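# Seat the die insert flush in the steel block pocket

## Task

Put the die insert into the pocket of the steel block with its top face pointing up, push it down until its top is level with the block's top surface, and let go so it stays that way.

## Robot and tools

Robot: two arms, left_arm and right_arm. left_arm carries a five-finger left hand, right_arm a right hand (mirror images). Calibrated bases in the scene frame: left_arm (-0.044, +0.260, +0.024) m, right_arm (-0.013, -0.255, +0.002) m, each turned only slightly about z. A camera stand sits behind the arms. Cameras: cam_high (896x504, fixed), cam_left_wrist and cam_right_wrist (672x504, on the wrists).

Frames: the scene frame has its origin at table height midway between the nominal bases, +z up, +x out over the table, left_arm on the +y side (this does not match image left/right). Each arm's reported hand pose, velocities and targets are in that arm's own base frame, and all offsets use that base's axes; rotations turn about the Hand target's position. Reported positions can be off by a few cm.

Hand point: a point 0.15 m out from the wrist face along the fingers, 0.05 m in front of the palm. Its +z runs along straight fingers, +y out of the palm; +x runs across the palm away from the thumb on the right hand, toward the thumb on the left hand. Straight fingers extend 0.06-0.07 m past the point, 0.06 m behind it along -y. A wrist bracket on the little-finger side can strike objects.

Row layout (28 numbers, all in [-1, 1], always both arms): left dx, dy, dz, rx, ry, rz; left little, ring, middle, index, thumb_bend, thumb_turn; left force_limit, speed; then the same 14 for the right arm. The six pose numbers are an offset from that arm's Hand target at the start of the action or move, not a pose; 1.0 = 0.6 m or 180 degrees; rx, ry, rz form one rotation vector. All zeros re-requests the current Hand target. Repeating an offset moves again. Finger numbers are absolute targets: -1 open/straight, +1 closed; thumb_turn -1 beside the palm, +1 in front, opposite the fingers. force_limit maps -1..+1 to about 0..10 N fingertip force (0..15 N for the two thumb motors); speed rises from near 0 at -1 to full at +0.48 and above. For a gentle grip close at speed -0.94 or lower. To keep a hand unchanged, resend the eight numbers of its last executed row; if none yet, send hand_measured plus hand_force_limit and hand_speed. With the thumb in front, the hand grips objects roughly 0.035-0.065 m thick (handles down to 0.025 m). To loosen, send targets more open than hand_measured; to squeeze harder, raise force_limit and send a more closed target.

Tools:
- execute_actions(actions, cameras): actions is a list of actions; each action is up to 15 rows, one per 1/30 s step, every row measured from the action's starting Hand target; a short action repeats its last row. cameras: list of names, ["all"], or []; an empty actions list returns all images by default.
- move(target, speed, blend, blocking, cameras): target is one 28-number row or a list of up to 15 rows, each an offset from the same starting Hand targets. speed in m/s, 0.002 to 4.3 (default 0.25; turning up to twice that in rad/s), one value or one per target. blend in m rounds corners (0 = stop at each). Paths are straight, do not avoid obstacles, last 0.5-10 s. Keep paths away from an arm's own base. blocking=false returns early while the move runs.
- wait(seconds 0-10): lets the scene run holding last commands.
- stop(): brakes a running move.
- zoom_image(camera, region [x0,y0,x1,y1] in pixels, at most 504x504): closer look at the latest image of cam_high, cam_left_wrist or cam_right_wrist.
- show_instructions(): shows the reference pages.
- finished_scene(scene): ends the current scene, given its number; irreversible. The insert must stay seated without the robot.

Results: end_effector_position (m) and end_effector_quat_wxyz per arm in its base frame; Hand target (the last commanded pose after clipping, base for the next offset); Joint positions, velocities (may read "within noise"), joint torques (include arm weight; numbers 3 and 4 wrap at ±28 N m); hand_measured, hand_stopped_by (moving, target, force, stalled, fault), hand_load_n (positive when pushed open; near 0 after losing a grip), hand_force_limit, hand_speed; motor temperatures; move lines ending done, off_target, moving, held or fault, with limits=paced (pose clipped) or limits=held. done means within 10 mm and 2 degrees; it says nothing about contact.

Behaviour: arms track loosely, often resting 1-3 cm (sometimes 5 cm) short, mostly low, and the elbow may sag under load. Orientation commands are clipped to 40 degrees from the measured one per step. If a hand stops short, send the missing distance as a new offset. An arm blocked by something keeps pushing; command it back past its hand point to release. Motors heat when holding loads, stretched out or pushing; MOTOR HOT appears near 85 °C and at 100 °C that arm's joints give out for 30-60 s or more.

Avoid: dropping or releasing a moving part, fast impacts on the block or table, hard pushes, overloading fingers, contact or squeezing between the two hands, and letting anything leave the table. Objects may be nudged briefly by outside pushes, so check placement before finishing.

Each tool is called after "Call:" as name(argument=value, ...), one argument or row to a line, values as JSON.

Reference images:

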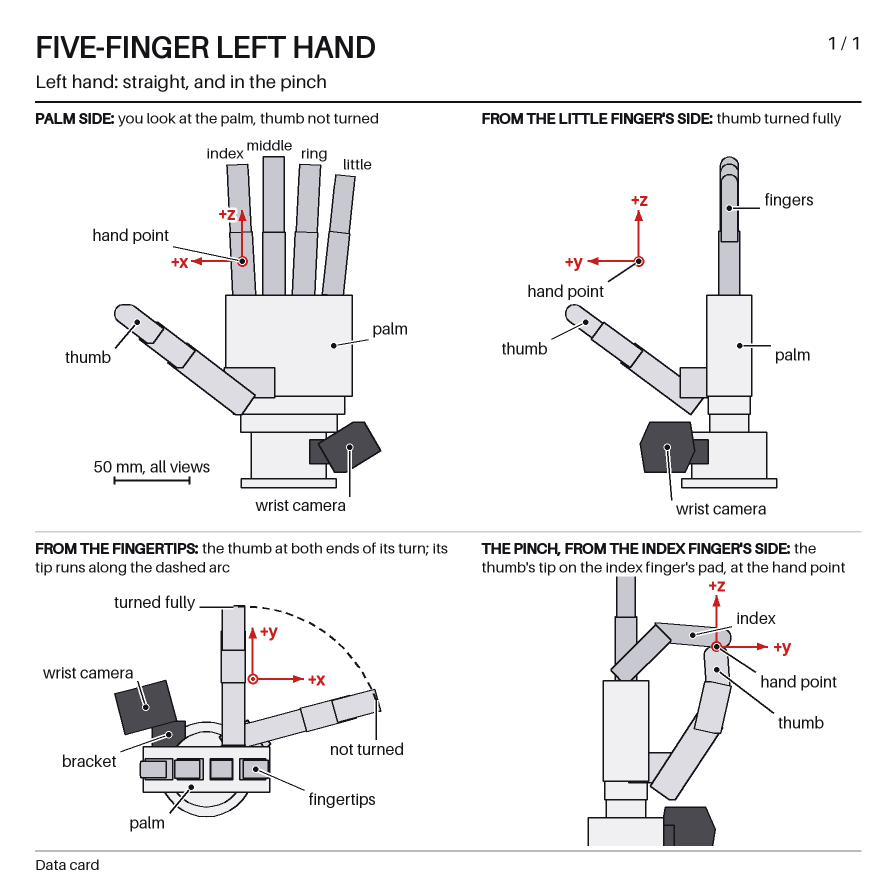

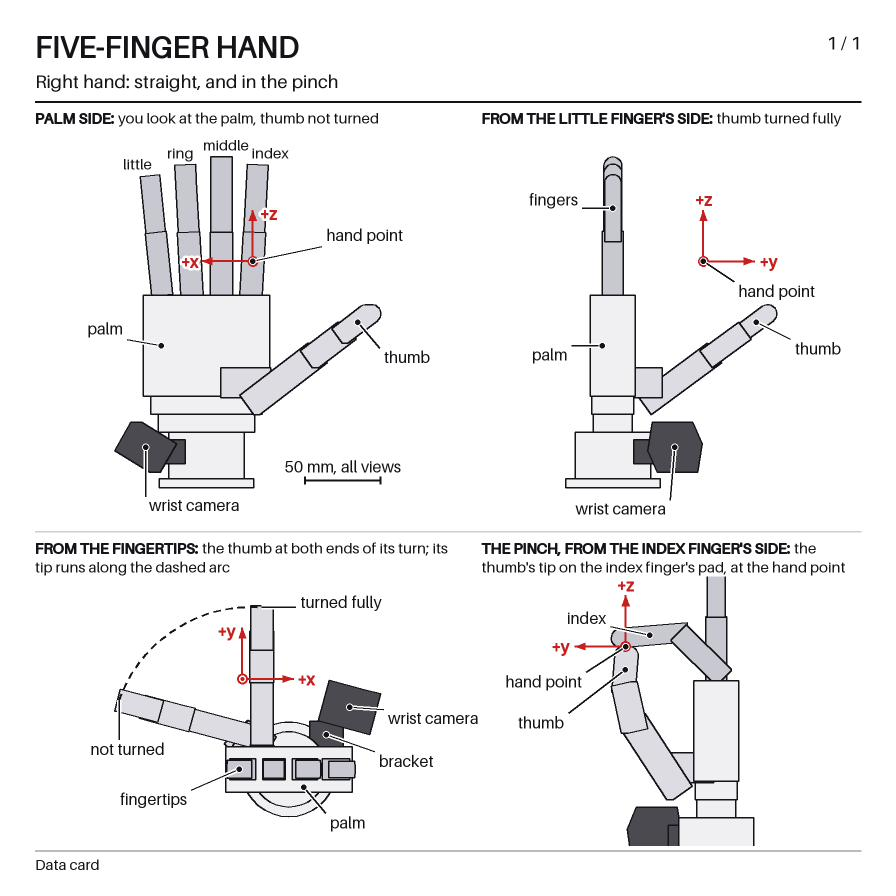

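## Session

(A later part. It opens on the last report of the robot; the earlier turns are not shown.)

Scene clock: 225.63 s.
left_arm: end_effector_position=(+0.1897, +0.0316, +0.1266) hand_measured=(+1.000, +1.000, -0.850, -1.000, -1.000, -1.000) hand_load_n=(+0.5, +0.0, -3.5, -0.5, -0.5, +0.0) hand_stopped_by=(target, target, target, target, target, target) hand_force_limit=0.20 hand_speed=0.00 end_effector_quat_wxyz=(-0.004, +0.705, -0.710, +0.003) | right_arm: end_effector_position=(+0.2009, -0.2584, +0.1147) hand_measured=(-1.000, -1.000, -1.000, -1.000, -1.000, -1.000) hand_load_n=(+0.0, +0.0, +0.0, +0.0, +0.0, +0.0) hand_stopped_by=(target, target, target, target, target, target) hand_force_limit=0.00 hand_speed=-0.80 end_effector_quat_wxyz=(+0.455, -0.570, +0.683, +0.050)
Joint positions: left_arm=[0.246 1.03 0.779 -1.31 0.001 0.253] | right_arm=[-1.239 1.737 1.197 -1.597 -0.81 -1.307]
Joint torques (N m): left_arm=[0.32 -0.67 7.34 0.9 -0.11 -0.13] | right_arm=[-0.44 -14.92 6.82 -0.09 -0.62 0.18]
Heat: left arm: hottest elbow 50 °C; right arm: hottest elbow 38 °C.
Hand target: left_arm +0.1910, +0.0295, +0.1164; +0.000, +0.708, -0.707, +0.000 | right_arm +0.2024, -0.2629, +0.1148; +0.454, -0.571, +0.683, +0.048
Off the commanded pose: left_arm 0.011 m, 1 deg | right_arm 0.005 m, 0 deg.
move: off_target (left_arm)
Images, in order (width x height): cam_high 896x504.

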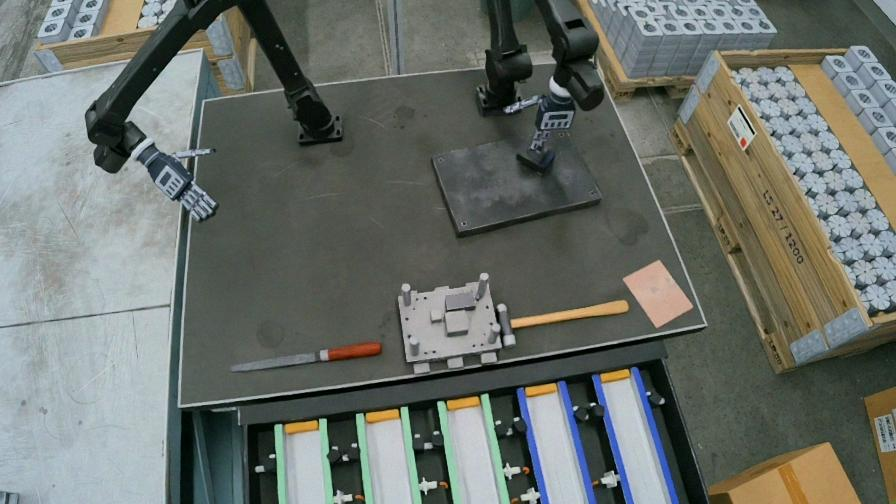

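Call:
move(
  target=[0.0,0.0,-0.02,0,0,0,1,1,-0.85,-1,-1,-1,0.2,0.0, 0,0,0,0,0,0,-1,-1,-1,-1,-1,-1,0,-0.8],
  speed=0.04,
)

Call:
move(
  target=[0.0,0.0,-0.02,0,0,0,1,1,-0.85,-1,-1,-1,0.2,0.0, 0,0,0,0,0,0,-1,-1,-1,-1,-1,-1,0,-0.8],
  speed=0.04,
  cameras=["cam_high"],
)

Call:
zoom_image(
  camera="cam_high",
  region=[502, 118, 572, 180],
)

Scene clock: 227.73 s.
left_arm: end_effector_position=(+0.1899, +0.0315, +0.1258) hand_measured=(+1.000, +1.000, -0.850, -1.000, -1.000, -1.000) hand_load_n=(+0.0, +0.0, -7.0, -2.5, +0.0, +0.0) hand_stopped_by=(target, target, target, target, target, target) hand_force_limit=0.20 hand_speed=0.00 end_effector_quat_wxyz=(-0.004, +0.705, -0.710, +0.004) | right_arm: end_effector_position=(+0.2009, -0.2584, +0.1147) hand_measured=(-1.000, -1.000, -1.000, -1.000, -1.000, -1.000) hand_load_n=(+0.0, +0.0, +0.0, +0.0, +0.0, +0.0) hand_stopped_by=(target, target, target, target, target, target) hand_force_limit=0.00 hand_speed=-0.80 end_effector_quat_wxyz=(+0.455, -0.570, +0.683, +0.050)
Joint positions: left_arm=[0.246 1.03 0.777 -1.307 0.002 0.253] | right_arm=[-1.239 1.737 1.197 -1.597 -0.81 -1.307]
Joint torques (N m): left_arm=[0.21 -0.15 5.33 2.03 -0.16 -0.12] | right_arm=[-0.21 -14.86 6.76 -0.05 -0.62 0.19]
Heat: left arm: hottest elbow 50 °C; right arm: hottest elbow 38 °C.
Hand target: left_arm +0.1910, +0.0294, +0.1043; +0.000, +0.708, -0.707, +0.000 | right_arm +0.2024, -0.2629, +0.1148; +0.454, -0.571, +0.683, +0.048
Off the commanded pose: left_arm 0.022 m, 1 deg | right_arm 0.005 m, 0 deg.
move: off_target (left_arm)

Scene clock: 228.47 s.
left_arm: end_effector_position=(+0.1894, +0.0309, +0.1242) hand_measured=(+1.000, +1.000, -0.850, -1.000, -1.000, -1.000) hand_load_n=(+0.0, +0.0, -9.5, -4.5, +0.0, +0.0) hand_stopped_by=(target, target, target, target, target, target) hand_force_limit=0.20 hand_speed=0.00 end_effector_quat_wxyz=(-0.007, +0.705, -0.710, +0.007) | right_arm: end_effector_position=(+0.2009, -0.2584, +0.1147) hand_measured=(-1.000, -1.000, -1.000, -1.000, -1.000, -1.000) hand_load_n=(+0.0, +0.0, +0.0, +0.0, +0.0, -0.5) hand_stopped_by=(target, target, target, target, target, target) hand_force_limit=0.00 hand_speed=-0.80 end_effector_quat_wxyz=(+0.455, -0.570, +0.683, +0.050)
Joint positions: left_arm=[0.246 1.022 0.769 -1.299 0.005 0.253] | right_arm=[-1.239 1.737 1.197 -1.597 -0.81 -1.307]
Joint torques (N m): left_arm=[0.32 1.14 4.05 2.85 -0.21 -0.12] | right_arm=[-0.56 -14.86 6.84 -0.05 -0.63 0.17]
Heat: left arm: hottest elbow 50 °C; right arm: hottest elbow 38 °C.
Hand target: left_arm +0.1911, +0.0295, +0.0924; +0.000, +0.708, -0.707, +0.000 | right_arm +0.2024, -0.2629, +0.1148; +0.454, -0.571, +0.683, +0.048
Off the commanded pose: left_arm 0.032 m, 1 deg | right_arm 0.005 m, 0 deg.
move: off_target (left_arm)
Images, in order (width x height): cam_high 896x504.

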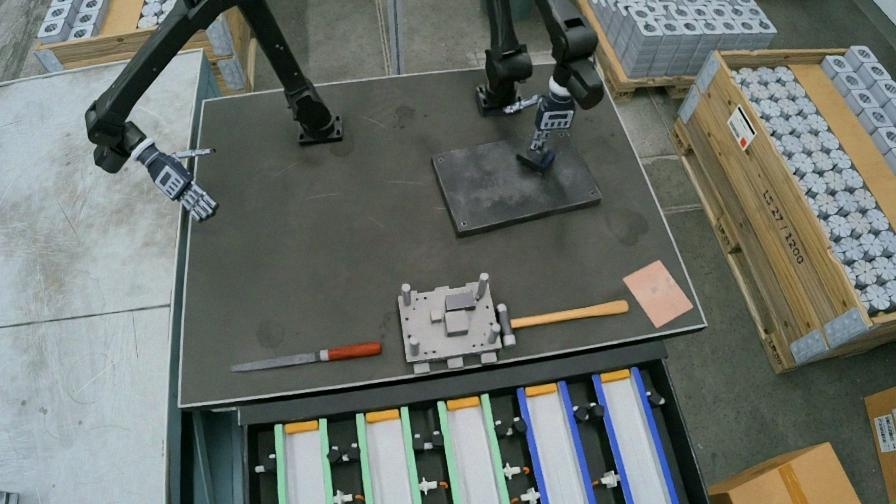

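Scaled by 7.200 from the camera's 896x504 image, which has a finer 1280x720 frame.

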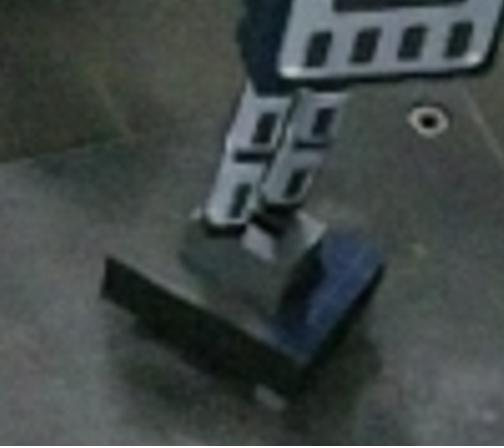

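Call:
move(
  target=[
    [0.0,0.0,0.14,0,0,0,1,1,-0.85,-1,-1,-1,0.2,0.0, 0,0,0,0,0,0,-1,-1,-1,-1,-1,-1,0,-0.8],
    [0.10,0.01,0.16,0,0,0,-1,-1,-1,-1,-1,-1,0.2,0.3, 0,0,0,0,0,0,-1,-1,-1,-1,-1,-1,0,-0.8],
  ],
  speed=[0.15,0.15],
  cameras=["cam_left_wrist","cam_high"],
)

Call:
zoom_image(
  camera="cam_left_wrist",
  region=[290, 30, 450, 200],
)

Call:
zoom_image(
  camera="cam_high",
  region=[512, 138, 562, 180],
)

Scene clock: 234.23 s.
left_arm: end_effector_position=(+0.2305, +0.0337, +0.1744) hand_measured=(-1.000, -1.000, -1.000, -1.000, -1.000, -1.000) hand_load_n=(+0.0, +0.0, +0.0, +0.0, +0.0, +0.0) hand_stopped_by=(target, target, target, target, target, target) hand_force_limit=0.20 hand_speed=0.30 end_effector_quat_wxyz=(+0.020, +0.705, -0.708, -0.011) | right_arm: end_effector_position=(+0.2009, -0.2584, +0.1147) hand_measured=(-1.000, -1.000, -1.000, -1.000, -1.000, -1.000) hand_load_n=(+0.0, +0.0, +0.0, +0.0, +0.0, -0.5) hand_stopped_by=(target, target, target, target, target, target) hand_force_limit=0.00 hand_speed=-0.80 end_effector_quat_wxyz=(+0.455, -0.570, +0.683, +0.050)
Joint positions: left_arm=[0.221 1.162 0.989 -1.443 0.003 0.226] | right_arm=[-1.239 1.737 1.197 -1.597 -0.81 -1.307]
Joint torques (N m): left_arm=[0.32 -3.25 14.02 0.01 -0.16 -0.11] | right_arm=[-0.38 -14.8 6.84 -0.09 -0.63 0.19]
Heat: left arm: hottest elbow 50 °C; right arm: hottest elbow 38 °C.
Hand target: left_arm +0.2511, +0.0355, +0.1884; +0.000, +0.708, -0.707, +0.000 | right_arm +0.2024, -0.2629, +0.1148; +0.454, -0.571, +0.683, +0.048
Off the commanded pose: left_arm 0.025 m, 3 deg | right_arm 0.005 m, 0 deg.
move: off_target (left_arm); target 2's new numbers were sent with left_arm's hand 0.025 m and 3 deg from that target
Images, in order (width x height): cam_high 896x504, cam_left_wrist 672x504.

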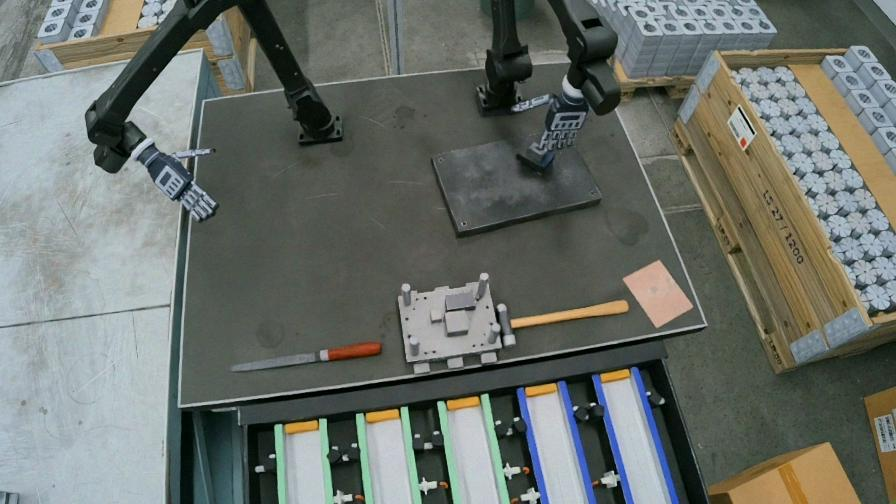

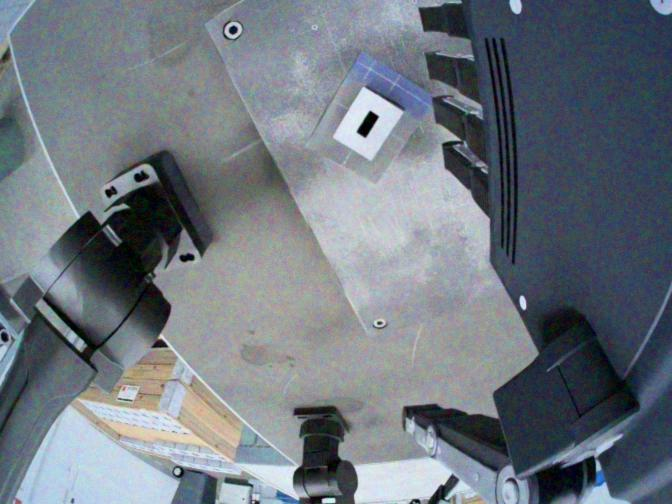

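Scaled by 2.965 from the camera's 672x504 image, which has a finer 960x720 frame.

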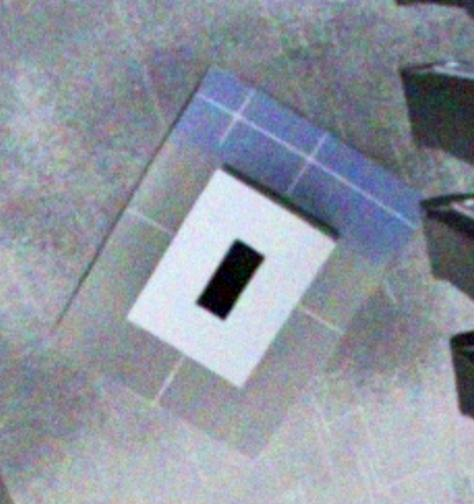

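Scaled by 10.080 from the camera's 896x504 image, which has a finer 1280x720 frame.

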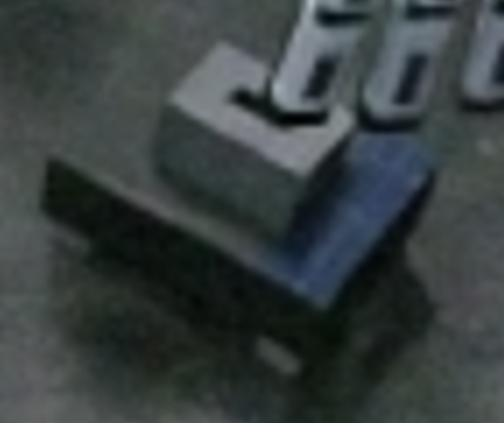

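Call:
move(
  target=[
    [0.0025,-0.0275,0.0,-0.128,-0.290,-0.2255,-1,-1,-0.35,-0.35,-1,1,-0.7,-0.2, 0,0,0,0,0,0,-1,-1,-1,-1,-1,-1,0,-0.8],
    [0.0025,-0.0275,-0.15,-0.128,-0.290,-0.2255,-1,-1,-0.35,-0.35,-1,1,-0.7,-0.2, 0,0,0,0,0,0,-1,-1,-1,-1,-1,-1,0,-0.8],
  ],
  speed=[0.3,0.12],
  cameras=["cam_left_wrist"],
)

Call:
zoom_image(
  camera="cam_left_wrist",
  region=[110, 90, 330, 290],
)

Scene clock: 244.50 s.
left_arm: end_effector_position=(+0.2520, +0.0179, +0.1022) hand_measured=(-1.000, -1.000, -0.350, -0.350, -1.000, +1.000) hand_load_n=(+0.0, +0.0, +0.0, +0.0, +0.0, +0.0) hand_stopped_by=(target, target, target, target, target, target) hand_force_limit=-0.70 hand_speed=-0.20 end_effector_quat_wxyz=(+0.169, -0.344, +0.814, -0.436) | right_arm: end_effector_position=(+0.2009, -0.2584, +0.1147) hand_measured=(-1.000, -1.000, -1.000, -1.000, -1.000, -1.000) hand_load_n=(+0.0, +0.0, +0.0, +0.0, +0.0, +0.0) hand_stopped_by=(target, target, target, target, target, target) hand_force_limit=0.00 hand_speed=-0.80 end_effector_quat_wxyz=(+0.455, -0.570, +0.683, +0.050)
Joint positions: left_arm=[0.616 0.959 0.564 -0.955 0.956 1.272] | right_arm=[-1.239 1.737 1.197 -1.597 -0.81 -1.307]
Joint torques (N m): left_arm=[1.38 -0.15 8.5 0.64 0.74 0.08] | right_arm=[-0.62 -14.92 6.89 -0.05 -0.62 0.19]
Motor temperatures (°C): left_arm=[32 33 51 30 33 30] | right_arm=[32 36 38 31 31 30]
Heat: left arm: hottest elbow 51 °C; right arm: hottest elbow 38 °C.
Hand target: left_arm +0.2525, +0.0189, +0.0983; +0.168, -0.344, +0.814, -0.436 | right_arm +0.2024, -0.2629, +0.1148; +0.454, -0.571, +0.683, +0.048
Off the commanded pose: left_arm 0.004 m, 0 deg | right_arm 0.005 m, 0 deg.
move: done
Images, in order (width x height): cam_left_wrist 672x504.

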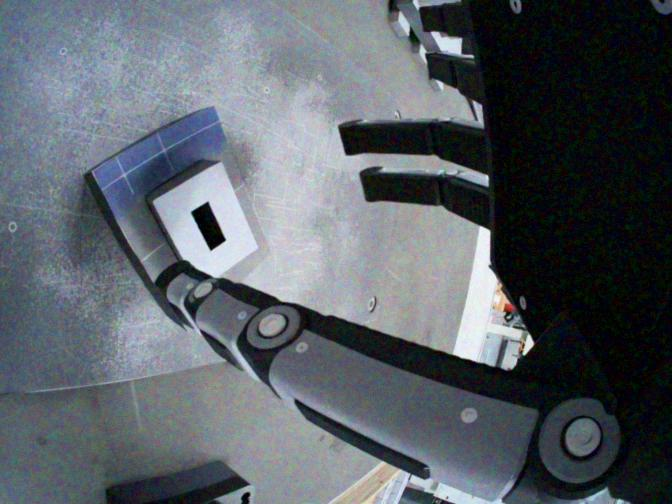

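Scaled by 2.291 from the camera's 672x504 image, which has a finer 960x720 frame.

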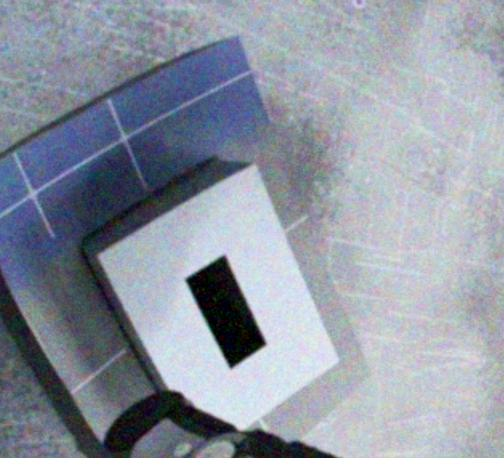

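Call:
execute_actions(
  actions=[],
)

Call:
zoom_image(
  camera="cam_left_wrist",
  region=[150, 100, 290, 240],
)

Call:
zoom_image(
  camera="cam_high",
  region=[502, 128, 582, 188],
)

Scene clock: 249.00 s.
left_arm: end_effector_position=(+0.2520, +0.0179, +0.1022) hand_measured=(-1.000, -1.000, -0.350, -0.350, -1.000, +1.000) hand_load_n=(+0.0, +0.0, +0.0, +0.0, -0.5, +0.0) hand_stopped_by=(target, target, target, target, target, target) hand_force_limit=-0.70 hand_speed=-0.20 end_effector_quat_wxyz=(+0.169, -0.344, +0.814, -0.436) | right_arm: end_effector_position=(+0.2009, -0.2584, +0.1147) hand_measured=(-1.000, -1.000, -1.000, -1.000, -1.000, -1.000) hand_load_n=(+0.0, +0.0, +0.0, +0.0, +0.0, +0.0) hand_stopped_by=(target, target, target, target, target, target) hand_force_limit=0.00 hand_speed=-0.80 end_effector_quat_wxyz=(+0.455, -0.570, +0.683, +0.050)
Joint positions: left_arm=[0.616 0.959 0.564 -0.955 0.956 1.272] | right_arm=[-1.239 1.737 1.197 -1.597 -0.81 -1.307]
Joint velocities: within noise
Joint torques (N m): left_arm=[1.26 -0.26 8.53 0.64 0.75 0.08] | right_arm=[-0.09 -14.8 6.83 -0.06 -0.62 0.18]
Motor temperatures (°C): left_arm=[32 33 50 30 33 30] | right_arm=[32 36 38 31 31 30]
Heat: left arm: hottest elbow 50 °C; right arm: hottest elbow 38 °C.
Hand target: left_arm +0.2525, +0.0189, +0.0983; +0.168, -0.345, +0.814, -0.436 | right_arm +0.2024, -0.2629, +0.1148; +0.454, -0.571, +0.683, +0.048
Off the commanded pose: left_arm 0.004 m, 0 deg | right_arm 0.005 m, 0 deg.

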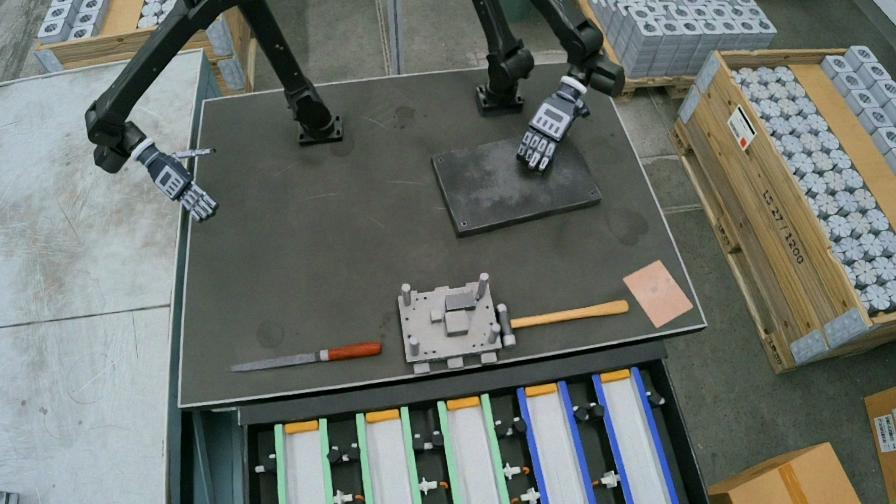

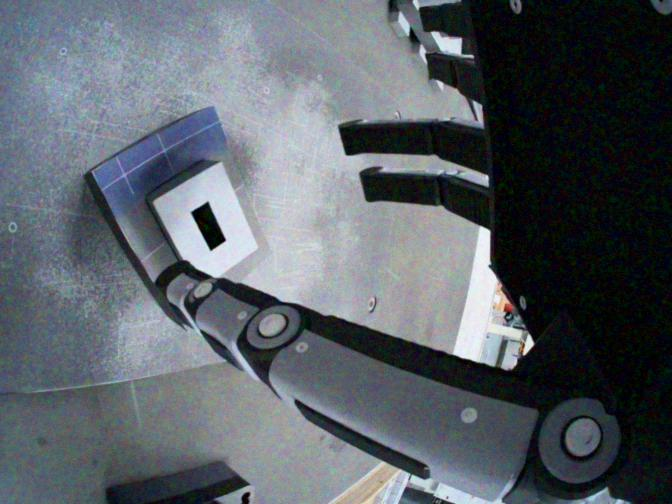

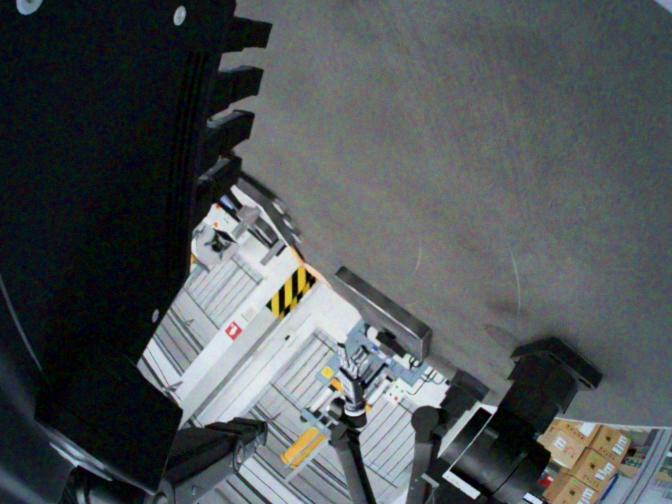

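Scaled by 3.600 from the camera's 672x504 image, which has a finer 960x720 frame.

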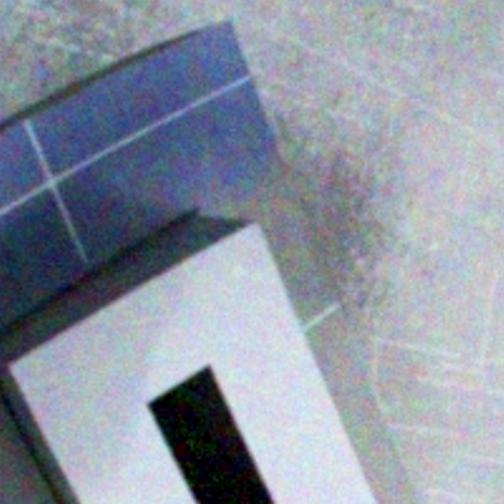

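Scaled by 6.300 from the camera's 896x504 image, which has a finer 1280x720 frame.

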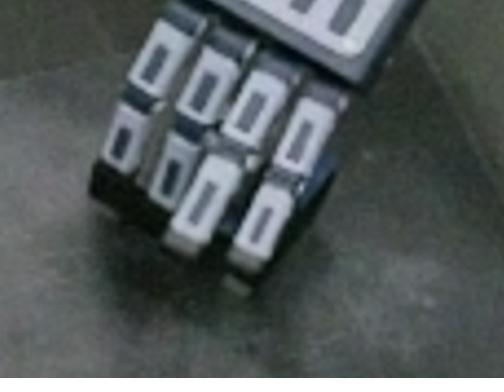

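Call:
move(
  target=[
    [0.00267,0.00133,0.045,0,0,0,-1,-1,-0.35,-0.35,-1,1,-0.7,-0.2,0,0,0,0,0,0,-1,-1,-1,-1,-1,-1,0,-0.8],
    [0.00267,0.0155,0.045,0,0,0,-1,-1,-0.35,-0.35,-1,1,-0.7,-0.2,0,0,0,0,0,0,-1,-1,-1,-1,-1,-1,0,-0.8],
    [0.00267,0.00133,0.045,0,0,0,-1,-1,-0.35,-0.35,-1,1,-0.7,-0.2,0,0,0,0,0,0,-1,-1,-1,-1,-1,-1,0,-0.8],
    [0.00267,0.00133,-0.05,0,0,0,-1,-1,-0.35,-0.35,-1,1,-0.7,-0.2,0,0,0,0,0,0,-1,-1,-1,-1,-1,-1,0,-0.8],
  ],
  speed=[0.1,0.07,0.07,0.06],
  cameras=["cam_left_wrist"],
)

Call:
zoom_image(
  camera="cam_left_wrist",
  region=[130, 100, 330, 300],
)

Scene clock: 254.50 s.
left_arm: end_effector_position=(+0.2549, +0.0231, +0.0722) hand_measured=(-1.000, -1.000, -0.350, -0.350, -1.000, +1.000) hand_load_n=(+0.0, +0.0, +0.0, +0.0, +0.0, +0.0) hand_stopped_by=(target, target, target, target, target, target) hand_force_limit=-0.70 hand_speed=-0.20 end_effector_quat_wxyz=(+0.177, -0.339, +0.815, -0.434) | right_arm: end_effector_position=(+0.2009, -0.2584, +0.1147) hand_measured=(-1.000, -1.000, -1.000, -1.000, -1.000, -1.000) hand_load_n=(-0.5, +0.0, +0.0, +0.0, +0.0, +0.0) hand_stopped_by=(target, target, target, target, target, target) hand_force_limit=0.00 hand_speed=-0.80 end_effector_quat_wxyz=(+0.455, -0.570, +0.683, +0.050)
Joint positions: left_arm=[0.628 1.02 0.511 -0.84 0.959 1.294] | right_arm=[-1.239 1.737 1.197 -1.597 -0.81 -1.307]
Joint torques (N m): left_arm=[0.21 -0.5 7.97 0.61 0.6 -0.13] | right_arm=[-0.44 -14.92 6.82 -0.06 -0.62 0.19]
Heat: left arm: hottest elbow 50 °C; right arm: hottest elbow 38 °C.
Hand target: left_arm +0.2542, +0.0198, +0.0684; +0.169, -0.344, +0.814, -0.436 | right_arm +0.2024, -0.2629, +0.1148; +0.454, -0.571, +0.683, +0.048
Off the commanded pose: left_arm 0.005 m, 1 deg | right_arm 0.005 m, 0 deg.
move: done
Images, in order (width x height): cam_left_wrist 672x504.

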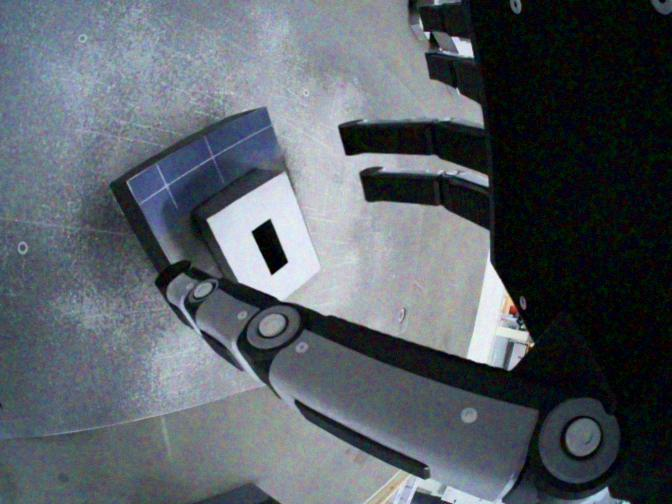

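Scaled by 2.520 from the camera's 672x504 image, which has a finer 960x720 frame.

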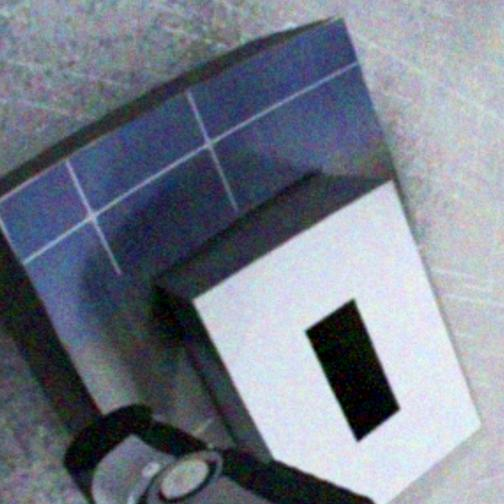

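Call:
zoom_image(
  camera="cam_left_wrist",
  region=[180, 150, 300, 250],
)

Call:
zoom_image(
  camera="cam_left_wrist",
  region=[180, 210, 260, 290],
)

Scaled by 4.200 from the camera's 672x504 image, which has a finer 960x720 frame.

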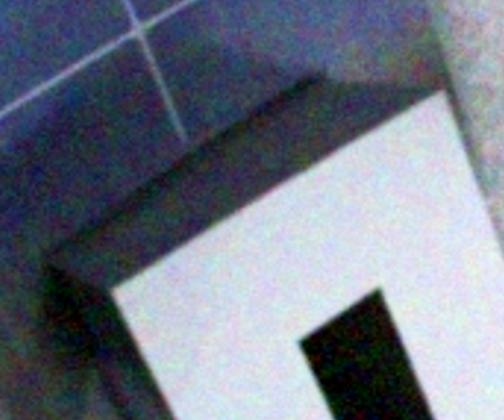

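Scaled by 6.300 from the camera's 672x504 image, which has a finer 960x720 frame.

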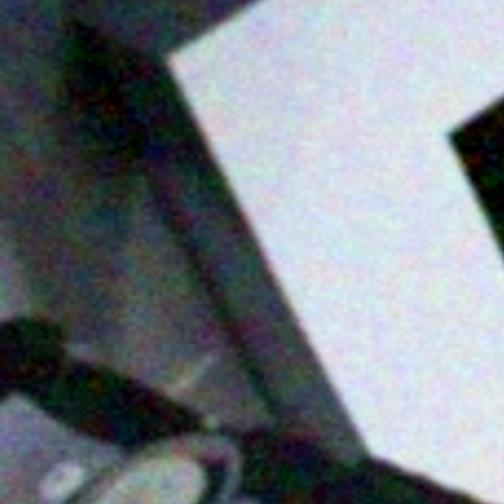

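Call:
move(
  target=[
    [0,0,0,0,0,0,-1,-1,-0.1,-0.1,-0.86,1,-0.7,-0.5,0,0,0,0,0,0,-1,-1,-1,-1,-1,-1,0,-0.8],
    [0,0,-0.006,0,0,0,-1,-1,-0.1,-0.1,-0.86,1,-0.7,-0.5,0,0,0,0,0,0,-1,-1,-1,-1,-1,-1,0,-0.8],
  ],
  speed=0.05,
  cameras=["cam_left_wrist"],
)

Call:
zoom_image(
  camera="cam_left_wrist",
  region=[150, 150, 300, 300],
)

Scene clock: 263.60 s.
left_arm: end_effector_position=(+0.2549, +0.0231, +0.0687) hand_measured=(-1.000, -1.000, -0.100, -0.100, -0.860, +1.000) hand_load_n=(+0.0, +0.0, +0.0, +0.0, +0.0, +0.0) hand_stopped_by=(target, target, target, target, target, target) hand_force_limit=-0.70 hand_speed=-0.50 end_effector_quat_wxyz=(+0.177, -0.340, +0.815, -0.434) | right_arm: end_effector_position=(+0.2009, -0.2584, +0.1147) hand_measured=(-1.000, -1.000, -1.000, -1.000, -1.000, -1.000) hand_load_n=(+0.0, +0.0, +0.0, +0.0, -0.5, -0.5) hand_stopped_by=(target, target, target, target, target, target) hand_force_limit=0.00 hand_speed=-0.80 end_effector_quat_wxyz=(+0.455, -0.570, +0.683, +0.050)
Joint positions: left_arm=[0.628 1.027 0.505 -0.826 0.959 1.293] | right_arm=[-1.239 1.737 1.197 -1.597 -0.81 -1.307]
Joint torques (N m): left_arm=[0.21 -0.5 7.86 0.62 0.6 -0.12] | right_arm=[-0.44 -14.92 6.83 -0.06 -0.63 0.18]
Heat: left arm: hottest elbow 49 °C; right arm: hottest elbow 38 °C.
Hand target: left_arm +0.2542, +0.0198, +0.0648; +0.168, -0.344, +0.814, -0.436 | right_arm +0.2024, -0.2629, +0.1148; +0.454, -0.571, +0.683, +0.048
Off the commanded pose: left_arm 0.005 m, 1 deg | right_arm 0.005 m, 0 deg.
move: done
Images, in order (width x height): cam_left_wrist 672x504.

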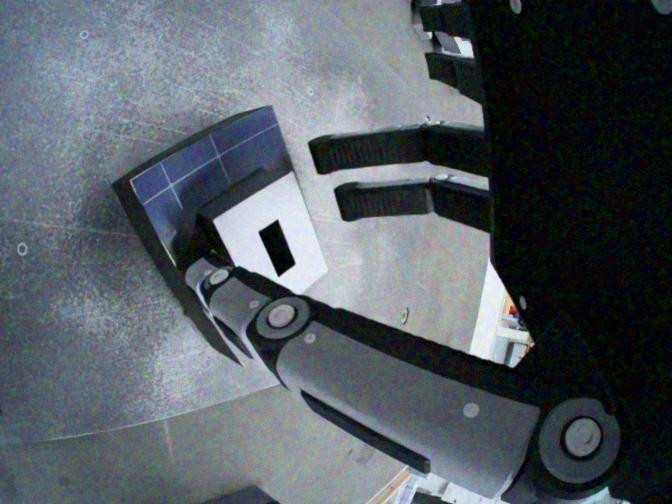

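Scaled by 3.360 from the camera's 672x504 image, which has a finer 960x720 frame.

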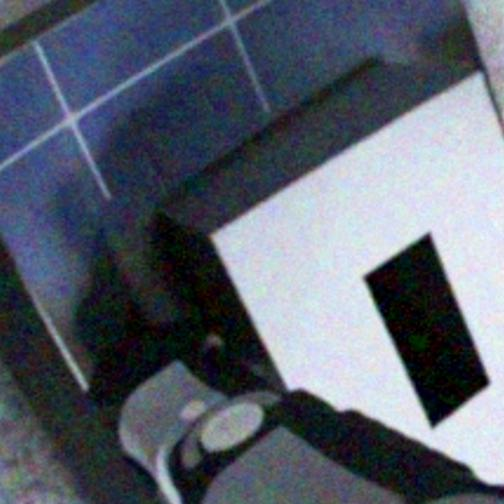

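Call:
move(
  target=[0,0,0,0,0,0,-1,-1,0.5,0.5,0.2,1,-0.7,-0.85,0,0,0,0,0,0,-1,-1,-1,-1,-1,-1,0,-0.8],
  speed=0.05,
  cameras=["cam_left_wrist"],
)

Call:
zoom_image(
  camera="cam_left_wrist",
  region=[150, 150, 300, 300],
)

Scene clock: 265.70 s.
left_arm: end_effector_position=(+0.2549, +0.0236, +0.0679) hand_measured=(-1.000, -1.000, +0.204, +0.274, -0.778, +1.000) hand_load_n=(+0.0, +0.0, +2.0, +3.0, +6.0, +0.5) hand_stopped_by=(target, target, force, force, force, target) hand_force_limit=-0.70 hand_speed=-0.85 end_effector_quat_wxyz=(+0.176, -0.340, +0.816, -0.433) | right_arm: end_effector_position=(+0.2009, -0.2584, +0.1147) hand_measured=(-1.000, -1.000, -1.000, -1.000, -1.000, -1.000) hand_load_n=(+0.0, +0.0, +0.0, +0.0, +0.0, +0.0) hand_stopped_by=(target, target, target, target, target, target) hand_force_limit=0.00 hand_speed=-0.80 end_effector_quat_wxyz=(+0.455, -0.570, +0.683, +0.050)
Joint positions: left_arm=[0.627 1.028 0.505 -0.825 0.955 1.292] | right_arm=[-1.239 1.737 1.197 -1.597 -0.81 -1.307]
Joint torques (N m): left_arm=[0.26 -0.97 7.84 0.58 0.78 -0.1] | right_arm=[-0.62 -15.03 6.82 -0.03 -0.62 0.18]
Heat: left arm: hottest elbow 49 °C; right arm: hottest elbow 38 °C.
Hand target: left_arm +0.2542, +0.0197, +0.0648; +0.169, -0.344, +0.814, -0.437 | right_arm +0.2024, -0.2629, +0.1148; +0.454, -0.571, +0.683, +0.048
Off the commanded pose: left_arm 0.005 m, 1 deg | right_arm 0.005 m, 0 deg.
move: done
Images, in order (width x height): cam_left_wrist 672x504.

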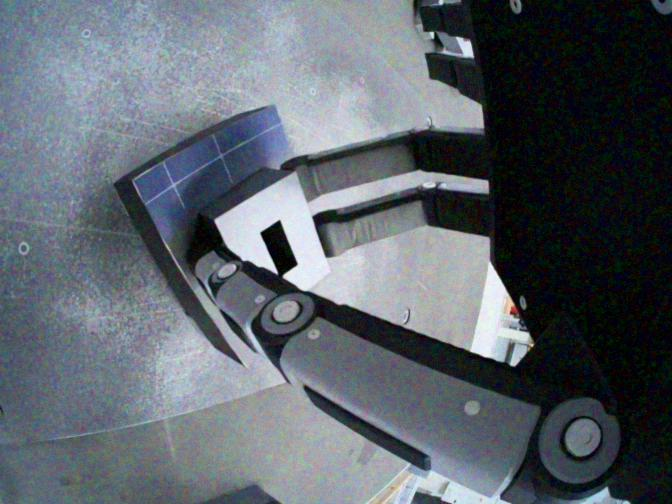

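Scaled by 3.360 from the camera's 672x504 image, which has a finer 960x720 frame.

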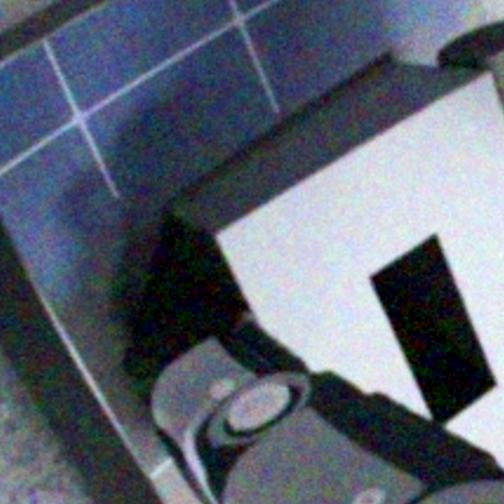

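Call:
move(
  target=[
    [0,0,0,0,0,0,-1,-1,0.55,0.55,0.25,1,0.2,-0.9,0,0,0,0,0,0,-1,-1,-1,-1,-1,-1,0,-0.8],
    [0,0,-0.0067,0,0,0,-1,-1,0.55,0.55,0.25,1,0.2,-0.9,0,0,0,0,0,0,-1,-1,-1,-1,-1,-1,0,-0.8],
  ],
  speed=0.03,
  cameras=["cam_left_wrist"],
)

Call:
zoom_image(
  camera="cam_left_wrist",
  region=[150, 150, 300, 300],
)

Scene clock: 268.10 s.
left_arm: end_effector_position=(+0.2555, +0.0231, +0.0672) hand_measured=(-1.000, -1.000, +0.220, +0.298, -0.780, +1.000) hand_load_n=(+0.0, +0.0, +4.0, +5.5, +13.0, -0.5) hand_stopped_by=(target, target, force, force, force, target) hand_force_limit=0.20 hand_speed=-0.90 end_effector_quat_wxyz=(+0.177, -0.341, +0.815, -0.434) | right_arm: end_effector_position=(+0.2009, -0.2584, +0.1147) hand_measured=(-1.000, -1.000, -1.000, -1.000, -1.000, -1.000) hand_load_n=(+0.0, +0.0, +0.5, +0.0, +0.0, +0.0) hand_stopped_by=(target, target, target, target, target, target) hand_force_limit=0.00 hand_speed=-0.80 end_effector_quat_wxyz=(+0.455, -0.570, +0.683, +0.050)
Joint positions: left_arm=[0.627 1.031 0.502 -0.817 0.959 1.287] | right_arm=[-1.239 1.737 1.197 -1.597 -0.81 -1.307]
Joint torques (N m): left_arm=[0.26 -0.21 7.43 0.88 0.62 -0.06] | right_arm=[-0.44 -15.03 6.89 -0.01 -0.61 0.17]
Heat: left arm: hottest elbow 49 °C; right arm: hottest elbow 38 °C.
Hand target: left_arm +0.2542, +0.0197, +0.0607; +0.168, -0.344, +0.814, -0.436 | right_arm +0.2024, -0.2629, +0.1148; +0.454, -0.571, +0.683, +0.048
Off the commanded pose: left_arm 0.007 m, 1 deg | right_arm 0.005 m, 0 deg.
move: done
Images, in order (width x height): cam_left_wrist 672x504.

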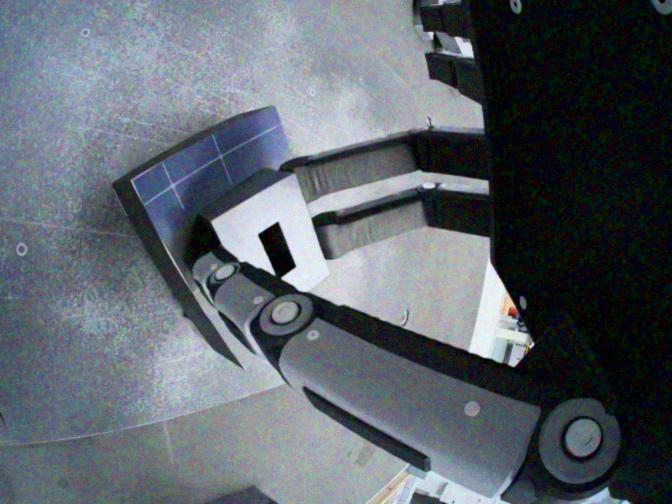

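Scaled by 3.360 from the camera's 672x504 image, which has a finer 960x720 frame.

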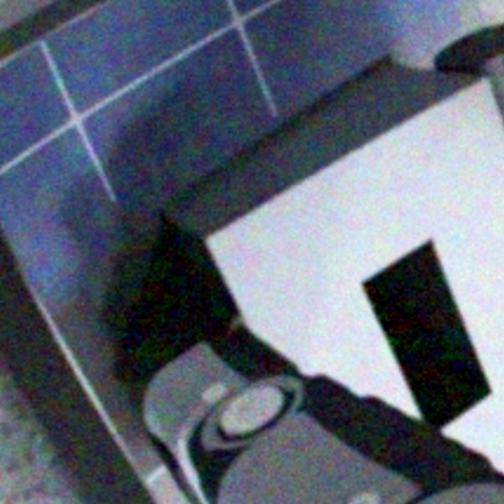

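Call:
move(
  target=[
    [0,0,-0.01,0,0,0,-1,-1,0.55,0.55,0.25,1,0.2,-0.9,0,0,0,0,0,0,-1,-1,-1,-1,-1,-1,0,-0.8],
  ],
  speed=0.03,
)

Call:
move(
  target=[
    [0.005,0.005,-0.003,0,0,0,-1,-1,0.55,0.55,0.25,1,0.2,-0.9,0,0,0,0,0,0,-1,-1,-1,-1,-1,-1,0,-0.8],
    [-0.005,-0.005,-0.003,0,0,0,-1,-1,0.55,0.55,0.25,1,0.2,-0.9,0,0,0,0,0,0,-1,-1,-1,-1,-1,-1,0,-0.8],
    [0.005,-0.005,-0.003,0,0,0,-1,-1,0.55,0.55,0.25,1,0.2,-0.9,0,0,0,0,0,0,-1,-1,-1,-1,-1,-1,0,-0.8],
    [-0.005,0.005,-0.003,0,0,0,-1,-1,0.55,0.55,0.25,1,0.2,-0.9,0,0,0,0,0,0,-1,-1,-1,-1,-1,-1,0,-0.8],
    [0,0,-0.003,0,0,0,-1,-1,0.55,0.55,0.25,1,0.2,-0.9,0,0,0,0,0,0,-1,-1,-1,-1,-1,-1,0,-0.8],
  ],
  speed=0.04,
  cameras=["cam_left_wrist"],
)

Call:
zoom_image(
  camera="cam_left_wrist",
  region=[150, 150, 300, 300],
)

Scene clock: 270.80 s.
left_arm: end_effector_position=(+0.2565, +0.0229, +0.0670) hand_measured=(-1.000, -1.000, +0.220, +0.298, -0.780, +1.000) hand_load_n=(+0.0, +0.0, +3.0, +5.5, +13.0, +0.0) hand_stopped_by=(target, target, force, force, force, target) hand_force_limit=0.20 hand_speed=-0.90 end_effector_quat_wxyz=(+0.177, -0.345, +0.812, -0.436) | right_arm: end_effector_position=(+0.2009, -0.2584, +0.1147) hand_measured=(-1.000, -1.000, -1.000, -1.000, -1.000, -1.000) hand_load_n=(+0.0, +0.0, +0.0, +0.0, +0.0, +0.0) hand_stopped_by=(target, target, target, target, target, target) hand_force_limit=0.00 hand_speed=-0.80 end_effector_quat_wxyz=(+0.455, -0.570, +0.683, +0.050)
Joint positions: left_arm=[0.627 1.033 0.5 -0.805 0.961 1.272] | right_arm=[-1.239 1.737 1.197 -1.597 -0.81 -1.307]
Joint torques (N m): left_arm=[0.38 0.62 6.68 1.28 0.53 0.07] | right_arm=[-0.56 -14.86 6.84 -0.05 -0.62 0.19]
Heat: left arm: hottest elbow 48 °C; right arm: hottest elbow 38 °C.
Hand target: left_arm +0.2541, +0.0197, +0.0547; +0.168, -0.344, +0.814, -0.437 | right_arm +0.2024, -0.2629, +0.1148; +0.454, -0.571, +0.683, +0.048
Off the commanded pose: left_arm 0.013 m, 1 deg | right_arm 0.005 m, 0 deg.
move: off_target (left_arm)

Scene clock: 273.20 s.
left_arm: end_effector_position=(+0.2604, +0.0229, +0.0666) hand_measured=(-1.000, -1.000, +0.220, +0.298, -0.780, +1.000) hand_load_n=(+0.0, +0.0, +4.0, +5.5, +12.5, +1.0) hand_stopped_by=(target, target, force, force, force, target) hand_force_limit=0.20 hand_speed=-0.90 end_effector_quat_wxyz=(+0.180, -0.344, +0.809, -0.441) | right_arm: end_effector_position=(+0.2009, -0.2584, +0.1147) hand_measured=(-1.000, -1.000, -1.000, -1.000, -1.000, -1.000) hand_load_n=(+0.0, +0.0, +0.0, +0.0, +0.0, +0.0) hand_stopped_by=(target, target, target, target, target, target) hand_force_limit=0.00 hand_speed=-0.80 end_effector_quat_wxyz=(+0.455, -0.570, +0.683, +0.050)
Joint positions: left_arm=[0.626 1.042 0.499 -0.782 0.973 1.262] | right_arm=[-1.239 1.737 1.197 -1.597 -0.81 -1.307]
Joint torques (N m): left_arm=[0.5 0.09 6.54 0.59 0.06 0.17] | right_arm=[-0.26 -14.92 6.87 -0.09 -0.63 0.18]
Heat: left arm: hottest elbow 48 °C; right arm: hottest elbow 38 °C.
Hand target: left_arm +0.2542, +0.0198, +0.0529; +0.168, -0.344, +0.814, -0.436 | right_arm +0.2024, -0.2629, +0.1148; +0.454, -0.571, +0.683, +0.048
Off the commanded pose: left_arm 0.015 m, 2 deg | right_arm 0.005 m, 0 deg.
move: off_target (left_arm)
Images, in order (width x height): cam_left_wrist 672x504.

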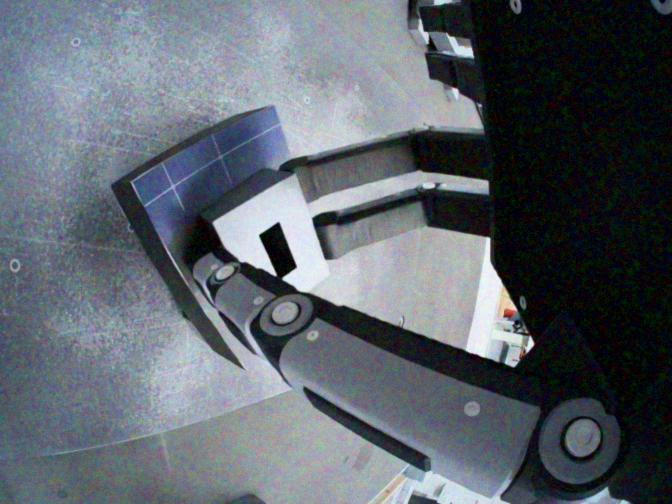

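Scaled by 3.360 from the camera's 672x504 image, which has a finer 960x720 frame.

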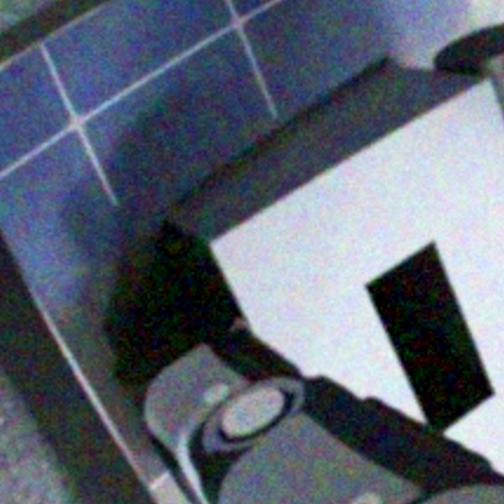

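Call:
move(
  target=[
    [0.006,0.003,0.016,0,0,0,-1,-1,0.55,0.55,0.25,1,0.2,-0.9,0,0,0,0,0,0,-1,-1,-1,-1,-1,-1,0,-0.8],
    [0.006,0.003,0.016,0,0,0,-1,-1,-0.2,-0.2,-0.9,1,-0.7,-0.5,0,0,0,0,0,0,-1,-1,-1,-1,-1,-1,0,-0.8],
    [0.006,0.003,0.032,0,0,0,-1,-1,-0.35,-0.35,-1,-1,-0.7,0,0,0,0,0,0,0,-1,-1,-1,-1,-1,-1,0,-0.8],
  ],
  speed=0.03,
  cameras=["cam_left_wrist"],
)

Call:
zoom_image(
  camera="cam_left_wrist",
  region=[180, 180, 280, 280],
)

Call:
zoom_image(
  camera="cam_left_wrist",
  region=[230, 130, 330, 230],
)

Scene clock: 278.97 s.
left_arm: end_effector_position=(+0.2524, +0.0185, +0.0659) hand_measured=(-1.000, -1.000, -0.350, -0.350, -1.000, -1.000) hand_load_n=(+0.0, +0.0, +0.0, +0.0, +0.0, -0.5) hand_stopped_by=(target, target, target, target, target, target) hand_force_limit=-0.70 hand_speed=0.00 end_effector_quat_wxyz=(+0.163, -0.349, +0.812, -0.438) | right_arm: end_effector_position=(+0.2009, -0.2584, +0.1147) hand_measured=(-1.000, -1.000, -1.000, -1.000, -1.000, -1.000) hand_load_n=(+0.0, +0.0, +0.0, +0.0, +0.0, -0.5) hand_stopped_by=(target, target, target, target, target, target) hand_force_limit=0.00 hand_speed=-0.80 end_effector_quat_wxyz=(+0.455, -0.570, +0.683, +0.050)
Joint positions: left_arm=[0.62 1.038 0.501 -0.828 0.959 1.271] | right_arm=[-1.239 1.737 1.197 -1.597 -0.81 -1.307]
Joint torques (N m): left_arm=[0.67 -1.85 9.91 0.03 0.58 0.01] | right_arm=[-0.38 -14.8 6.82 -0.02 -0.6 0.19]
Heat: left arm: hottest elbow 48 °C; right arm: hottest elbow 38 °C.
Hand target: left_arm +0.2578, +0.0215, +0.0721; +0.169, -0.344, +0.814, -0.436 | right_arm +0.2024, -0.2629, +0.1148; +0.454, -0.571, +0.683, +0.048
Off the commanded pose: left_arm 0.009 m, 1 deg | right_arm 0.005 m, 0 deg.
move: done
Images, in order (width x height): cam_left_wrist 672x504.

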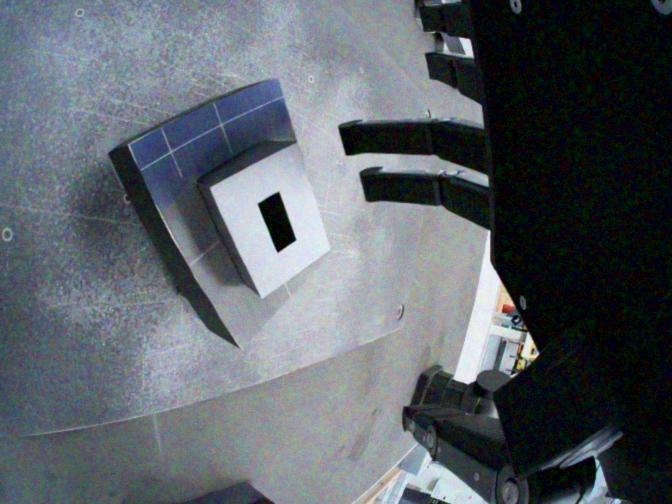

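Scaled by 5.040 from the camera's 672x504 image, which has a finer 960x720 frame.

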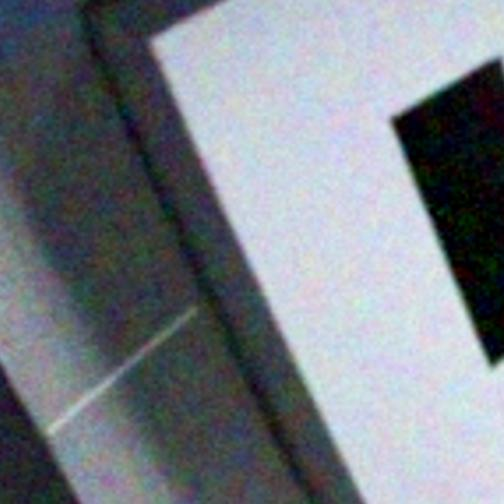

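Scaled by 5.040 from the camera's 672x504 image, which has a finer 960x720 frame.

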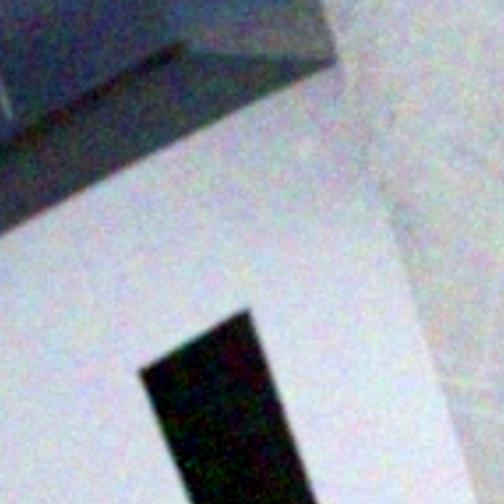

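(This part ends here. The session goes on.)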